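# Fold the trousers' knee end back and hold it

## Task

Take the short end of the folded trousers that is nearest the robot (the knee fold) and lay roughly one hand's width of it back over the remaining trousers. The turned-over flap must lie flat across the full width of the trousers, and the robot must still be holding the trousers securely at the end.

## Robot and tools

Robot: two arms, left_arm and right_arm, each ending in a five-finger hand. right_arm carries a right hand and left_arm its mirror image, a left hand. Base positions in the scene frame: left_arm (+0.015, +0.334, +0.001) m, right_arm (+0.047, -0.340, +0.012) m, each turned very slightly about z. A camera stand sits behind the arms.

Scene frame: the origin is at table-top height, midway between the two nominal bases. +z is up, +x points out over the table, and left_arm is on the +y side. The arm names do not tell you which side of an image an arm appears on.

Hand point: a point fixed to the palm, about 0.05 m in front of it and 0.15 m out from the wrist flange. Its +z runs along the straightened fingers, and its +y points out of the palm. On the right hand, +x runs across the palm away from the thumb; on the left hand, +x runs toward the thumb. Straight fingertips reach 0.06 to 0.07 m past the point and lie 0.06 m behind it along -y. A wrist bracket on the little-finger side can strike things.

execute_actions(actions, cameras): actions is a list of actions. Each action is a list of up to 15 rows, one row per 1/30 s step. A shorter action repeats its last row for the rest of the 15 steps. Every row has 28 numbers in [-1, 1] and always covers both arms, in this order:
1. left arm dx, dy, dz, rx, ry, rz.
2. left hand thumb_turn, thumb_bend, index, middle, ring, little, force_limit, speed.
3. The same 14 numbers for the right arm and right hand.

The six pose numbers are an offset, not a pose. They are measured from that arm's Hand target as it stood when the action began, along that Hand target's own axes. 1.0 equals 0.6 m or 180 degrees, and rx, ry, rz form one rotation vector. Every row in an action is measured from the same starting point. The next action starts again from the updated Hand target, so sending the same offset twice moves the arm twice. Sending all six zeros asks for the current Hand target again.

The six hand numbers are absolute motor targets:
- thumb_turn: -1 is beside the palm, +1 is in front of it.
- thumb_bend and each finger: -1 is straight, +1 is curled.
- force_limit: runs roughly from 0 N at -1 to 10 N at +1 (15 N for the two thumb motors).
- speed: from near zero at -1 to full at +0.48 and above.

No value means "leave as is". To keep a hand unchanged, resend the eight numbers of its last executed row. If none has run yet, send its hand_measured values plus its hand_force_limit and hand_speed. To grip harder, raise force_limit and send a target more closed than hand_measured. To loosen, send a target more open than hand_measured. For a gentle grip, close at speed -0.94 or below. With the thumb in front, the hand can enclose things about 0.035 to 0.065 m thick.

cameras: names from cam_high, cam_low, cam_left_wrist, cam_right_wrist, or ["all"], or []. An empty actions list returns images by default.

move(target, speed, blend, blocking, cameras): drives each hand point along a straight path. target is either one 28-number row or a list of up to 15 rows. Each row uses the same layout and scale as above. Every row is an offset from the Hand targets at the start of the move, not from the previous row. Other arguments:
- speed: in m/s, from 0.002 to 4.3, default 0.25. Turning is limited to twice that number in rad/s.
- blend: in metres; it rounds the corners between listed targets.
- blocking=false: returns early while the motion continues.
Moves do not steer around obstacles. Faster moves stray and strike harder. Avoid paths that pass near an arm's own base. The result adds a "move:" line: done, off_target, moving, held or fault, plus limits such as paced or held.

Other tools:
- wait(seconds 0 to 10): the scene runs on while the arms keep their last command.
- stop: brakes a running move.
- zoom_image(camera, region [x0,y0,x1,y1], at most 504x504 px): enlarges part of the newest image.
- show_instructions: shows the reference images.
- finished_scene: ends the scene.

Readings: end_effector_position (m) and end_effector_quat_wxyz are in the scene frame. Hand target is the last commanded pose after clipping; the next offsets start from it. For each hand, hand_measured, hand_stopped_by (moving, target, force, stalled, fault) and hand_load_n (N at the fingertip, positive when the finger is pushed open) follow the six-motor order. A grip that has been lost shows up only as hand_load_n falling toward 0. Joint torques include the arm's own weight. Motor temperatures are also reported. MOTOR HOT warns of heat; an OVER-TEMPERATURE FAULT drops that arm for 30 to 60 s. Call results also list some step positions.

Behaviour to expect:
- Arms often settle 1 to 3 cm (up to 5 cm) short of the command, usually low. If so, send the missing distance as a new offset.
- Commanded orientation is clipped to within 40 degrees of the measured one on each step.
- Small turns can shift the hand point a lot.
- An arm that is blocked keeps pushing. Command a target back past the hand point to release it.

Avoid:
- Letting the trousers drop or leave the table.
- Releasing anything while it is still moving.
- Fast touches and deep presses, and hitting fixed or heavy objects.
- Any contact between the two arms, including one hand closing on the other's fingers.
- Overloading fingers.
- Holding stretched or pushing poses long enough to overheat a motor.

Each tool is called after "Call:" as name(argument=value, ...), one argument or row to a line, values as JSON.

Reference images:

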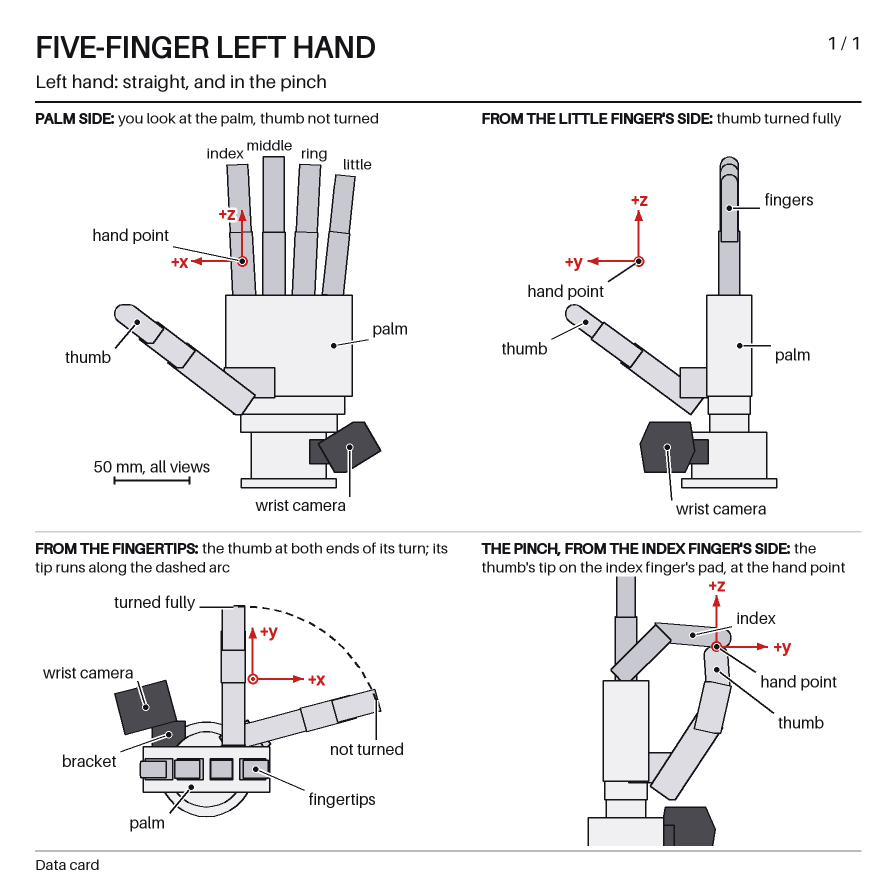

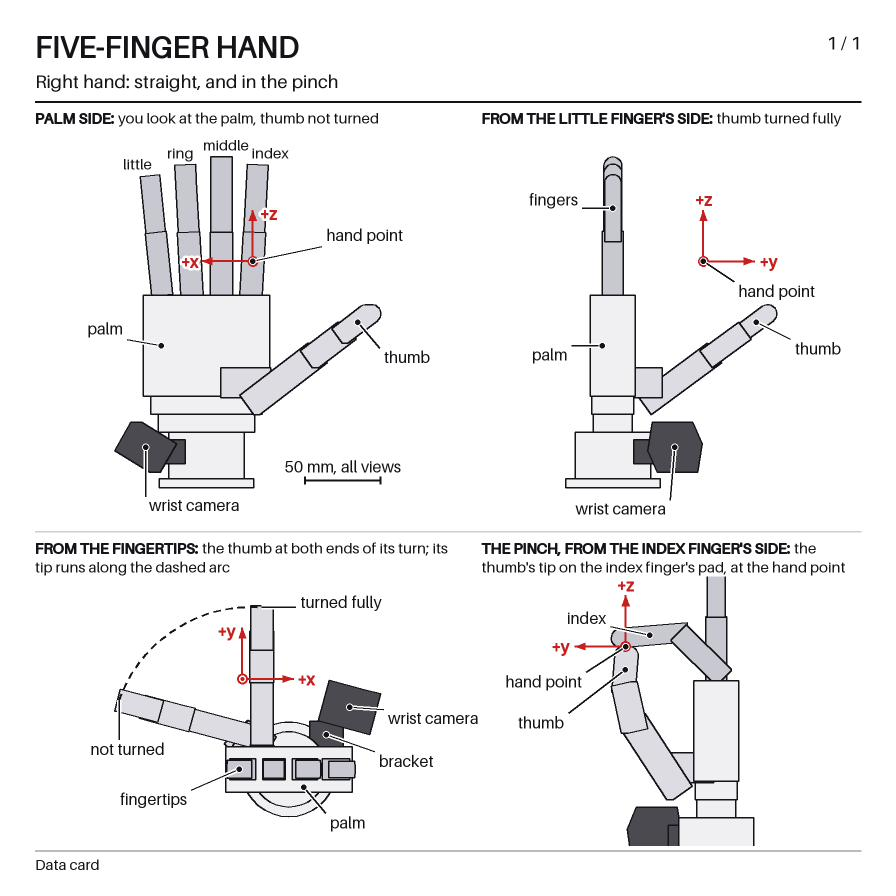

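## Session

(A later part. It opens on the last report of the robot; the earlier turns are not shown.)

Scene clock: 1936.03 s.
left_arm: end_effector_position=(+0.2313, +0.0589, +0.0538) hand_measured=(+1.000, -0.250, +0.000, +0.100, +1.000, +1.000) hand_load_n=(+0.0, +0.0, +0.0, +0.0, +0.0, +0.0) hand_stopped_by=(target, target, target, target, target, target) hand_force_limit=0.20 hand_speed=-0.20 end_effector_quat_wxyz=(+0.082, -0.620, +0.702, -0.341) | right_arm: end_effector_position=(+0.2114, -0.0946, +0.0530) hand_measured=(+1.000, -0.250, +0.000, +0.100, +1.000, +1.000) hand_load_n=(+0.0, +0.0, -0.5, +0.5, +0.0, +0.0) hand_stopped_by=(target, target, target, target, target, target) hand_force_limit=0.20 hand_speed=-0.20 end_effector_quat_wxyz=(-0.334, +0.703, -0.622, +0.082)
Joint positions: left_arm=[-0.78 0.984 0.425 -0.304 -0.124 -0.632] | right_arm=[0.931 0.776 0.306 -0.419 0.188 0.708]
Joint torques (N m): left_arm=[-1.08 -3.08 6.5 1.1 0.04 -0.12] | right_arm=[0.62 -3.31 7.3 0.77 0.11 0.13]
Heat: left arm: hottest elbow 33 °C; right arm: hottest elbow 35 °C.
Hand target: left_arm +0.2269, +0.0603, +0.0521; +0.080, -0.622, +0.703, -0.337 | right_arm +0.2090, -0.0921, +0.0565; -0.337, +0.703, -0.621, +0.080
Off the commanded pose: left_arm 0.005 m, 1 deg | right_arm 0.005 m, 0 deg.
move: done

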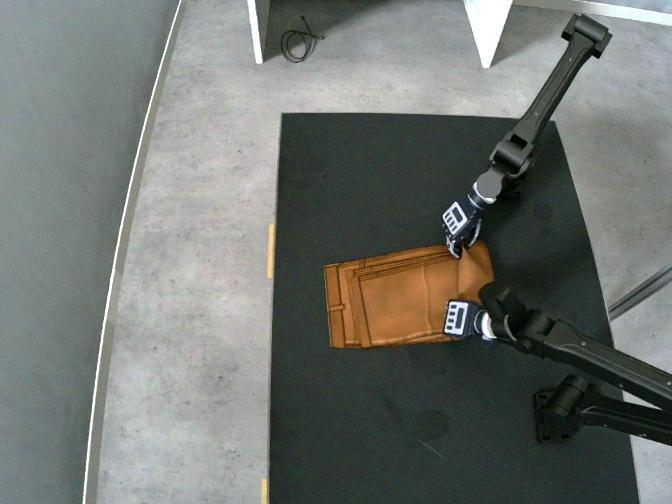

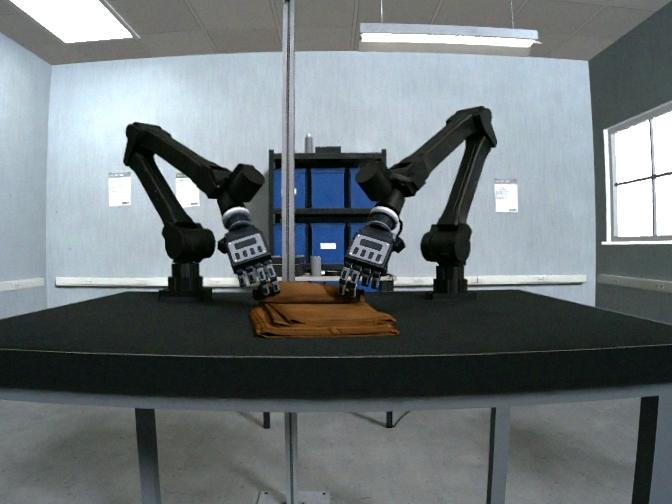

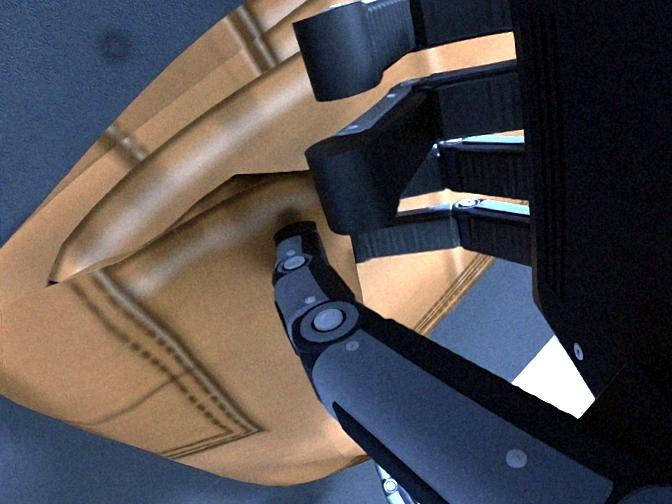

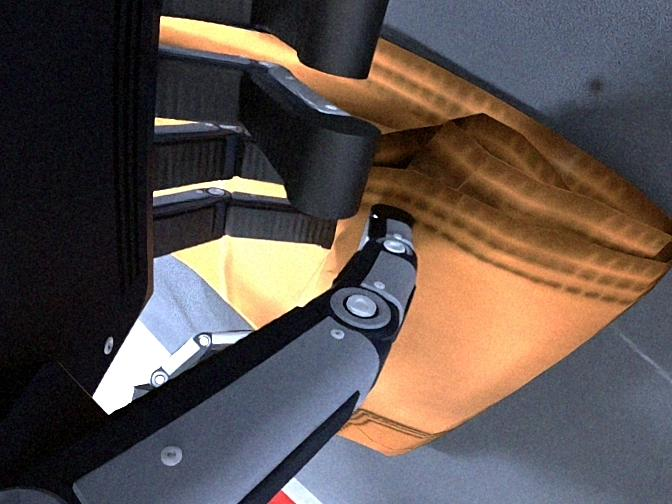

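Call:
move(
  target=[
    [0,0,0,0,0,0,1,0.15,0.25,0.3,1,1,0.3,-0.3,0,0,0,0,0,0,1,0.15,0.25,0.3,1,1,0.3,-0.3],
  ],
  speed=0.06,
  cameras=["all"],
)

Call:
zoom_image(
  camera="cam_low",
  region=[220, 200, 430, 350],
)

Call:
zoom_image(
  camera="cam_high",
  region=[380, 200, 540, 360],
)

Scene clock: 1943.00 s.
left_arm: end_effector_position=(+0.2314, +0.0587, +0.0540) hand_measured=(+1.000, -0.130, +0.238, +0.218, +1.000, +1.000) hand_load_n=(+0.0, +16.0, +11.5, +13.0, +0.0, +0.0) hand_stopped_by=(target, force, force, force, target, target) hand_force_limit=0.30 hand_speed=-0.30 end_effector_quat_wxyz=(+0.081, -0.622, +0.700, -0.341) | right_arm: end_effector_position=(+0.2115, -0.0943, +0.0532) hand_measured=(+1.000, -0.162, +0.240, +0.216, +1.000, +1.000) hand_load_n=(-0.5, +16.5, +10.0, +14.0, +0.0, +0.5) hand_stopped_by=(target, force, force, force, target, target) hand_force_limit=0.30 hand_speed=-0.30 end_effector_quat_wxyz=(-0.335, +0.702, -0.624, +0.082)
Joint positions: left_arm=[-0.78 0.984 0.425 -0.304 -0.125 -0.636] | right_arm=[0.931 0.776 0.306 -0.419 0.188 0.714]
Joint torques (N m): left_arm=[-1.9 -3.66 6.57 1.21 0 -0.08] | right_arm=[0.62 -3.25 7.3 0.77 0.12 0.11]
Heat: left arm: hottest elbow 33 °C; right arm: hottest elbow 35 °C.
Hand target: left_arm +0.2270, +0.0603, +0.0521; +0.080, -0.622, +0.703, -0.337 | right_arm +0.2091, -0.0922, +0.0565; -0.337, +0.703, -0.621, +0.080
Off the commanded pose: left_arm 0.005 m, 1 deg | right_arm 0.005 m, 1 deg.
move: done

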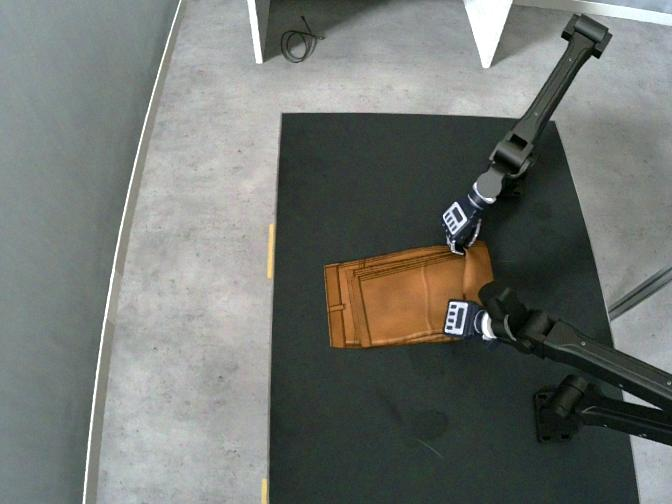

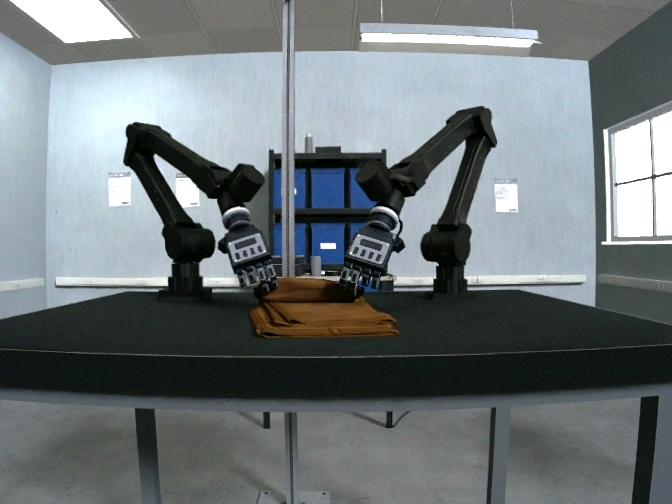

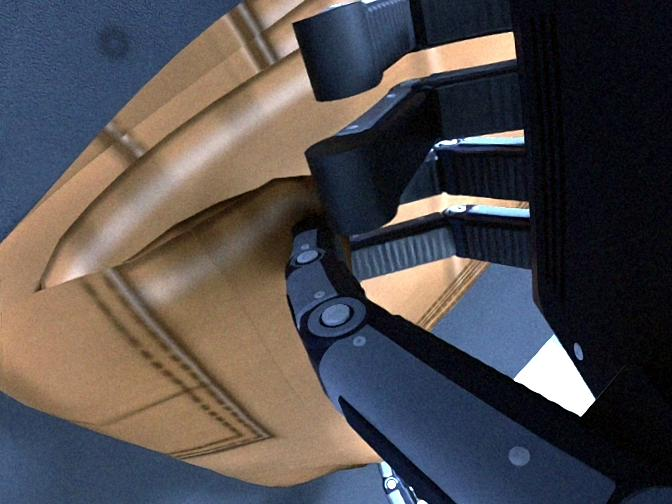

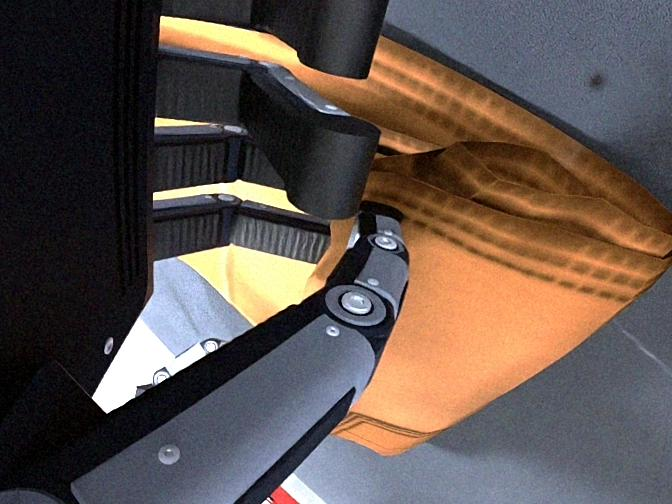

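Scaled by 2.400 from the camera's 672x504 image, which has a finer 960x720 frame.

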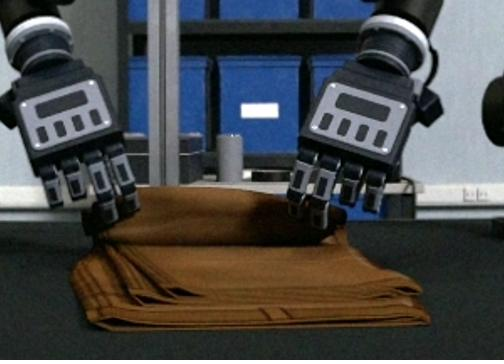

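Scaled by 3.150 from the camera's 672x504 image, which has a finer 960x720 frame.

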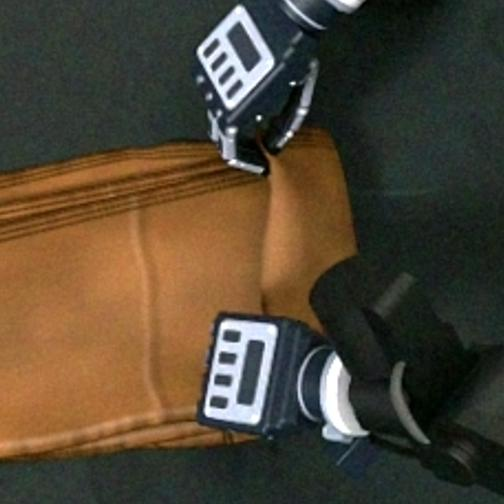

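Call:
move(
  target=[
    [-0.0143,-0.0546,0.0355,0,0,0,1,0.15,0.25,0.3,1,1,0.3,-0.3,0.0143,-0.0546,0.0355,0,0,0,1,0.15,0.25,0.3,1,1,0.3,-0.3],
  ],
  speed=0.06,
  cameras=["all"],
)

Call:
zoom_image(
  camera="cam_low",
  region=[220, 200, 430, 350],
)

Call:
zoom_image(
  camera="cam_high",
  region=[380, 200, 540, 360],
)

Scene clock: 1957.10 s.
left_arm: end_effector_position=(+0.2505, +0.0650, +0.0415) hand_measured=(+1.000, -0.130, +0.238, +0.218, +1.000, +1.000) hand_load_n=(+1.0, +16.5, +12.5, +13.0, +0.5, +0.0) hand_stopped_by=(target, force, force, force, target, target) hand_force_limit=0.30 hand_speed=-0.30 end_effector_quat_wxyz=(+0.070, -0.627, +0.704, -0.325) | right_arm: end_effector_position=(+0.2305, -0.1002, +0.0405) hand_measured=(+1.000, -0.162, +0.240, +0.216, +1.000, +1.000) hand_load_n=(+0.0, +16.5, +11.0, +14.0, +0.0, +0.5) hand_stopped_by=(target, force, force, force, target, target) hand_force_limit=0.30 hand_speed=-0.30 end_effector_quat_wxyz=(-0.321, +0.705, -0.629, +0.069)
Joint positions: left_arm=[-0.693 1.07 0.448 -0.272 -0.052 -0.581] | right_arm=[0.813 0.874 0.314 -0.347 0.093 0.634]
Joint torques (N m): left_arm=[0.26 -2.9 8.73 2.02 -0.11 0.11] | right_arm=[-2.08 -2.26 9.59 1.48 0.15 -0.3]
Heat: left arm: hottest elbow 33 °C; right arm: hottest elbow 35 °C.
Hand target: left_arm +0.2670, +0.0603, +0.0521; +0.080, -0.622, +0.703, -0.337 | right_arm +0.2491, -0.0921, +0.0564; -0.337, +0.703, -0.621, +0.080
Off the commanded pose: left_arm 0.020 m, 2 deg | right_arm 0.026 m, 2 deg.
move: off_target (left_arm, right_arm)

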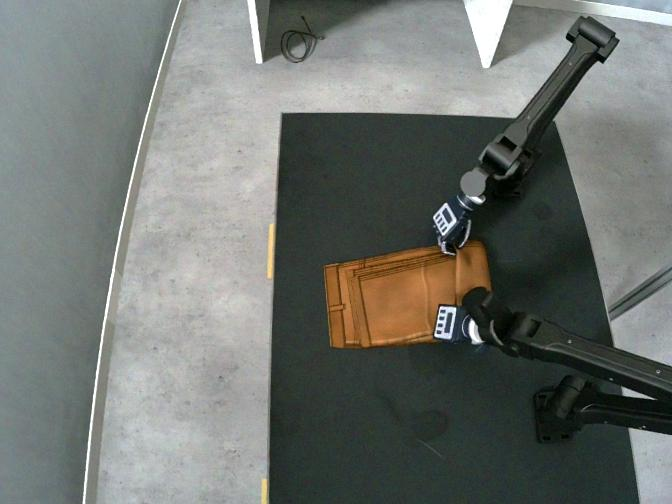

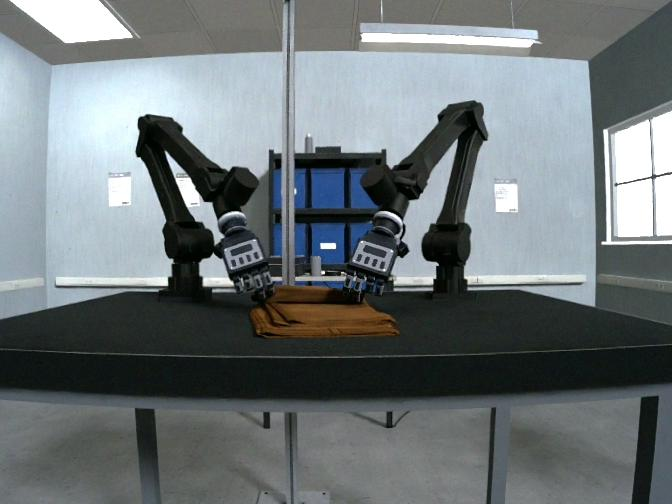

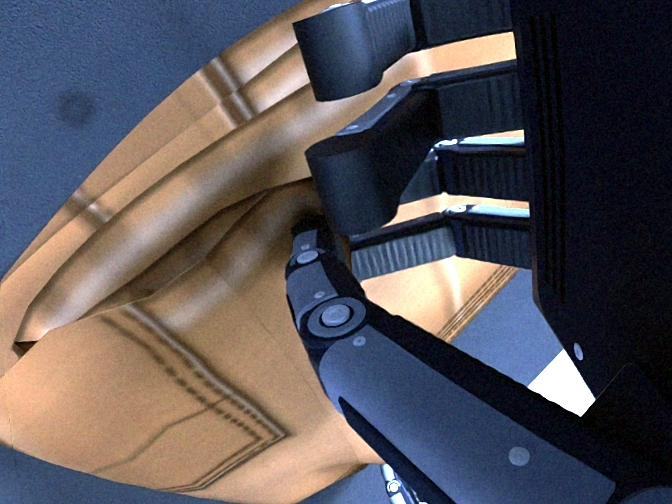

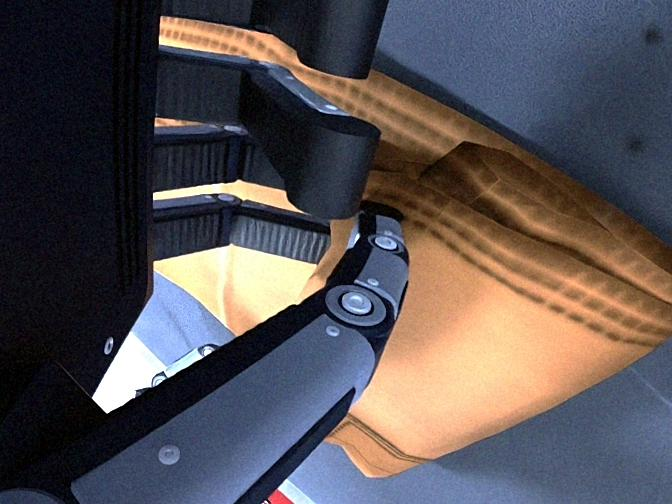

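Scaled by 2.400 from the camera's 672x504 image, which has a finer 960x720 frame.

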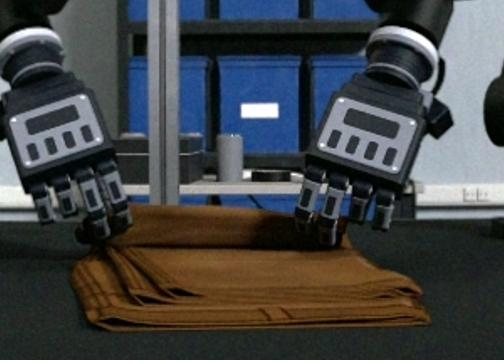

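Scaled by 3.150 from the camera's 672x504 image, which has a finer 960x720 frame.

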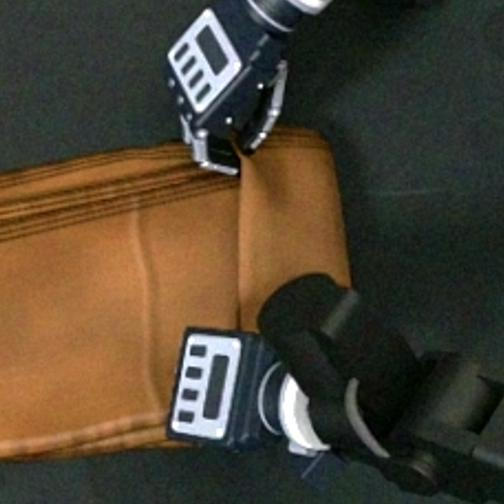

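Call:
move(
  target=[
    [-0.0043,-0.0164,0.0106,0,0,0,1,0.15,0.25,0.3,1,1,0.3,-0.3,0.0043,-0.0164,0.0106,0,0,0,1,0.15,0.25,0.3,1,1,0.3,-0.3],
  ],
  speed=0.06,
  cameras=["all"],
)

Call:
zoom_image(
  camera="cam_low",
  region=[220, 200, 430, 350],
)

Call:
zoom_image(
  camera="cam_high",
  region=[380, 200, 540, 360],
)

Scene clock: 1965.60 s.
left_arm: end_effector_position=(+0.2609, +0.0653, +0.0407) hand_measured=(+1.000, -0.130, +0.238, +0.218, +1.000, +1.000) hand_load_n=(+0.5, +16.5, +12.5, +13.0, +0.0, +0.0) hand_stopped_by=(target, force, force, force, target, target) hand_force_limit=0.30 hand_speed=-0.30 end_effector_quat_wxyz=(+0.069, -0.627, +0.705, -0.324) | right_arm: end_effector_position=(+0.2413, -0.0997, +0.0406) hand_measured=(+1.000, -0.162, +0.240, +0.216, +1.000, +1.000) hand_load_n=(+0.0, +16.0, +10.5, +14.0, +0.0, +0.0) hand_stopped_by=(target, force, force, force, target, target) hand_force_limit=0.30 hand_speed=-0.30 end_effector_quat_wxyz=(-0.321, +0.705, -0.629, +0.068)
Joint positions: left_arm=[-0.665 1.101 0.466 -0.261 -0.033 -0.559] | right_arm=[0.777 0.911 0.33 -0.324 0.068 0.605]
Joint torques (N m): left_arm=[0.09 -3.08 8.79 1.98 -0.13 0.14] | right_arm=[-2.14 -2.67 9.51 1.48 0.13 -0.28]
Heat: left arm: hottest elbow 34 °C; right arm: hottest elbow 36 °C.
Hand target: left_arm +0.2790, +0.0604, +0.0520; +0.080, -0.622, +0.703, -0.337 | right_arm +0.2610, -0.0921, +0.0564; -0.337, +0.703, -0.621, +0.080
Off the commanded pose: left_arm 0.022 m, 2 deg | right_arm 0.026 m, 2 deg.
move: off_target (left_arm, right_arm)

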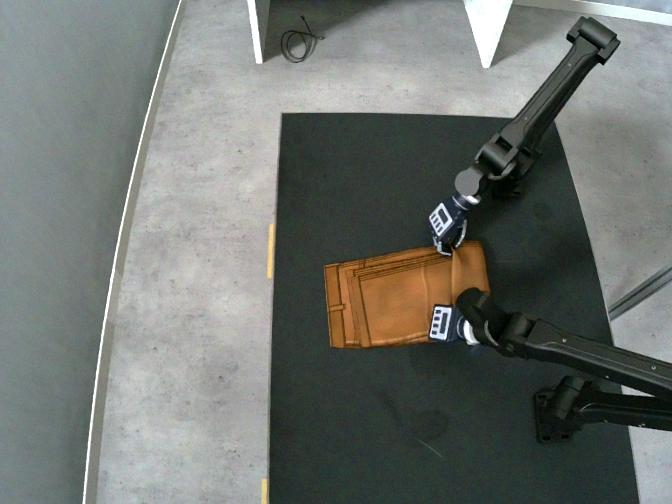

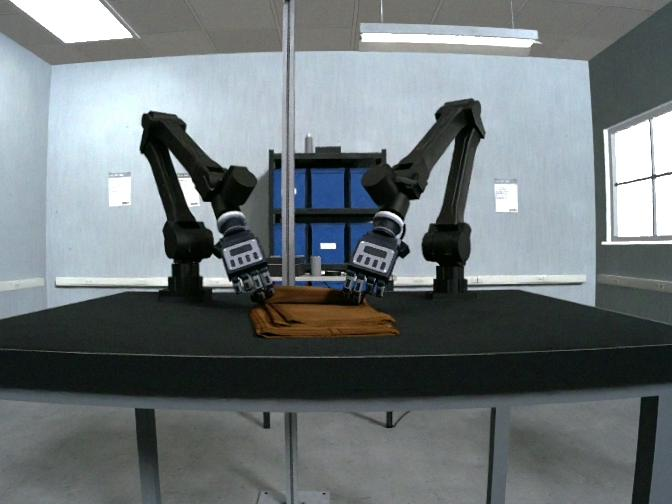

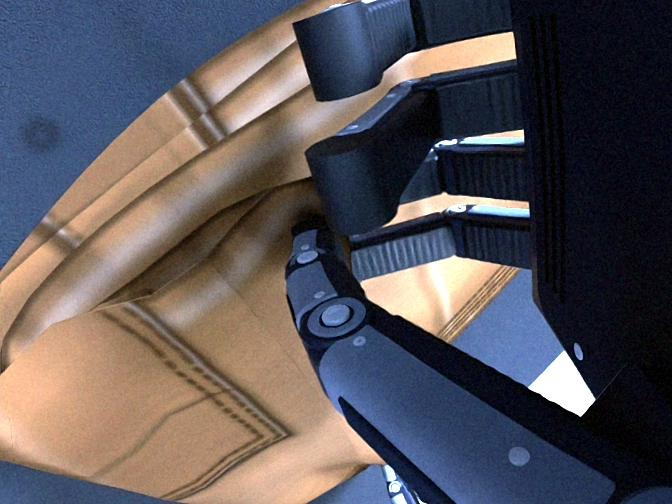

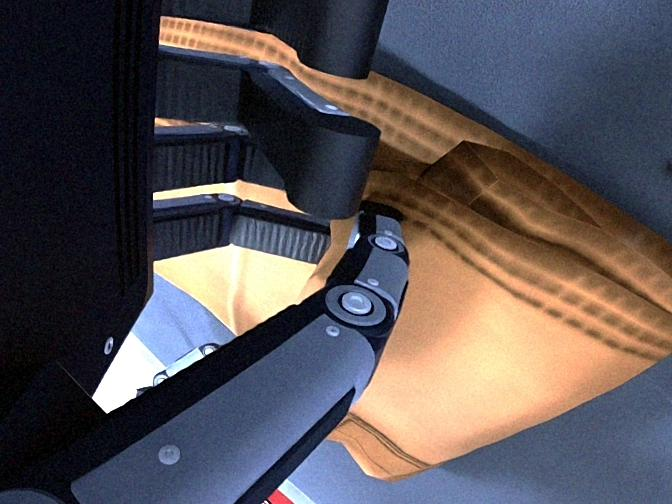

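Scaled by 2.400 from the camera's 672x504 image, which has a finer 960x720 frame.

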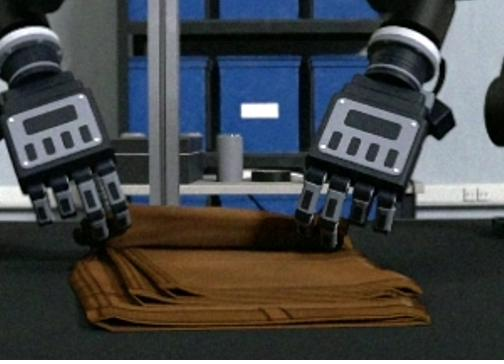

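Scaled by 3.150 from the camera's 672x504 image, which has a finer 960x720 frame.

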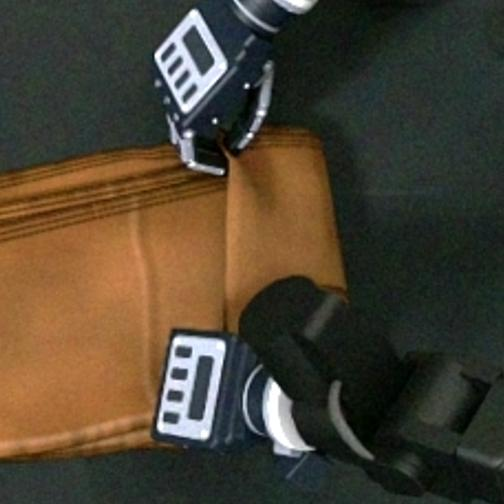

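Call:
wait(
  seconds=1,
  cameras=["cam_high"],
)

Scene clock: 1970.10 s.
left_arm: end_effector_position=(+0.2609, +0.0653, +0.0407) hand_measured=(+1.000, -0.130, +0.238, +0.218, +1.000, +1.000) hand_load_n=(+1.0, +16.5, +12.5, +13.0, +0.0, +0.0) hand_stopped_by=(target, force, force, force, target, target) hand_force_limit=0.30 hand_speed=-0.30 end_effector_quat_wxyz=(+0.069, -0.627, +0.705, -0.324) | right_arm: end_effector_position=(+0.2413, -0.0998, +0.0406) hand_measured=(+1.000, -0.162, +0.240, +0.216, +1.000, +1.000) hand_load_n=(+0.0, +16.5, +11.0, +14.0, +0.0, +0.0) hand_stopped_by=(target, force, force, force, target, target) hand_force_limit=0.30 hand_speed=-0.30 end_effector_quat_wxyz=(-0.321, +0.705, -0.629, +0.068)
Joint positions: left_arm=[-0.665 1.101 0.466 -0.261 -0.033 -0.559] | right_arm=[0.777 0.911 0.33 -0.324 0.068 0.605]
Joint torques (N m): left_arm=[0.03 -3.02 8.72 1.94 -0.1 0.11] | right_arm=[-2.14 -2.67 9.52 1.55 0.15 -0.27]
Heat: left arm: hottest elbow 34 °C; right arm: hottest elbow 37 °C.
Hand target: left_arm +0.2790, +0.0603, +0.0520; +0.080, -0.622, +0.703, -0.337 | right_arm +0.2610, -0.0922, +0.0563; -0.337, +0.703, -0.621, +0.080
Off the commanded pose: left_arm 0.022 m, 2 deg | right_arm 0.027 m, 2 deg.
wait: 1.00 s; at rest from the start
Images, in order (width x height): cam_high 672x504.

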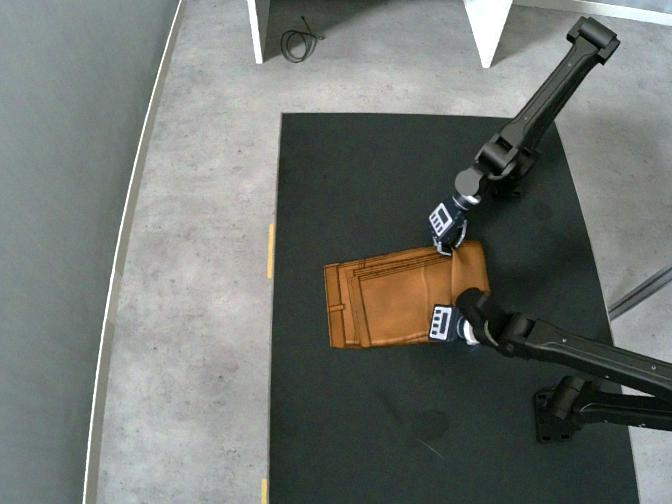

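Call:
finished_scene(
)

The scene is finished: the task was done.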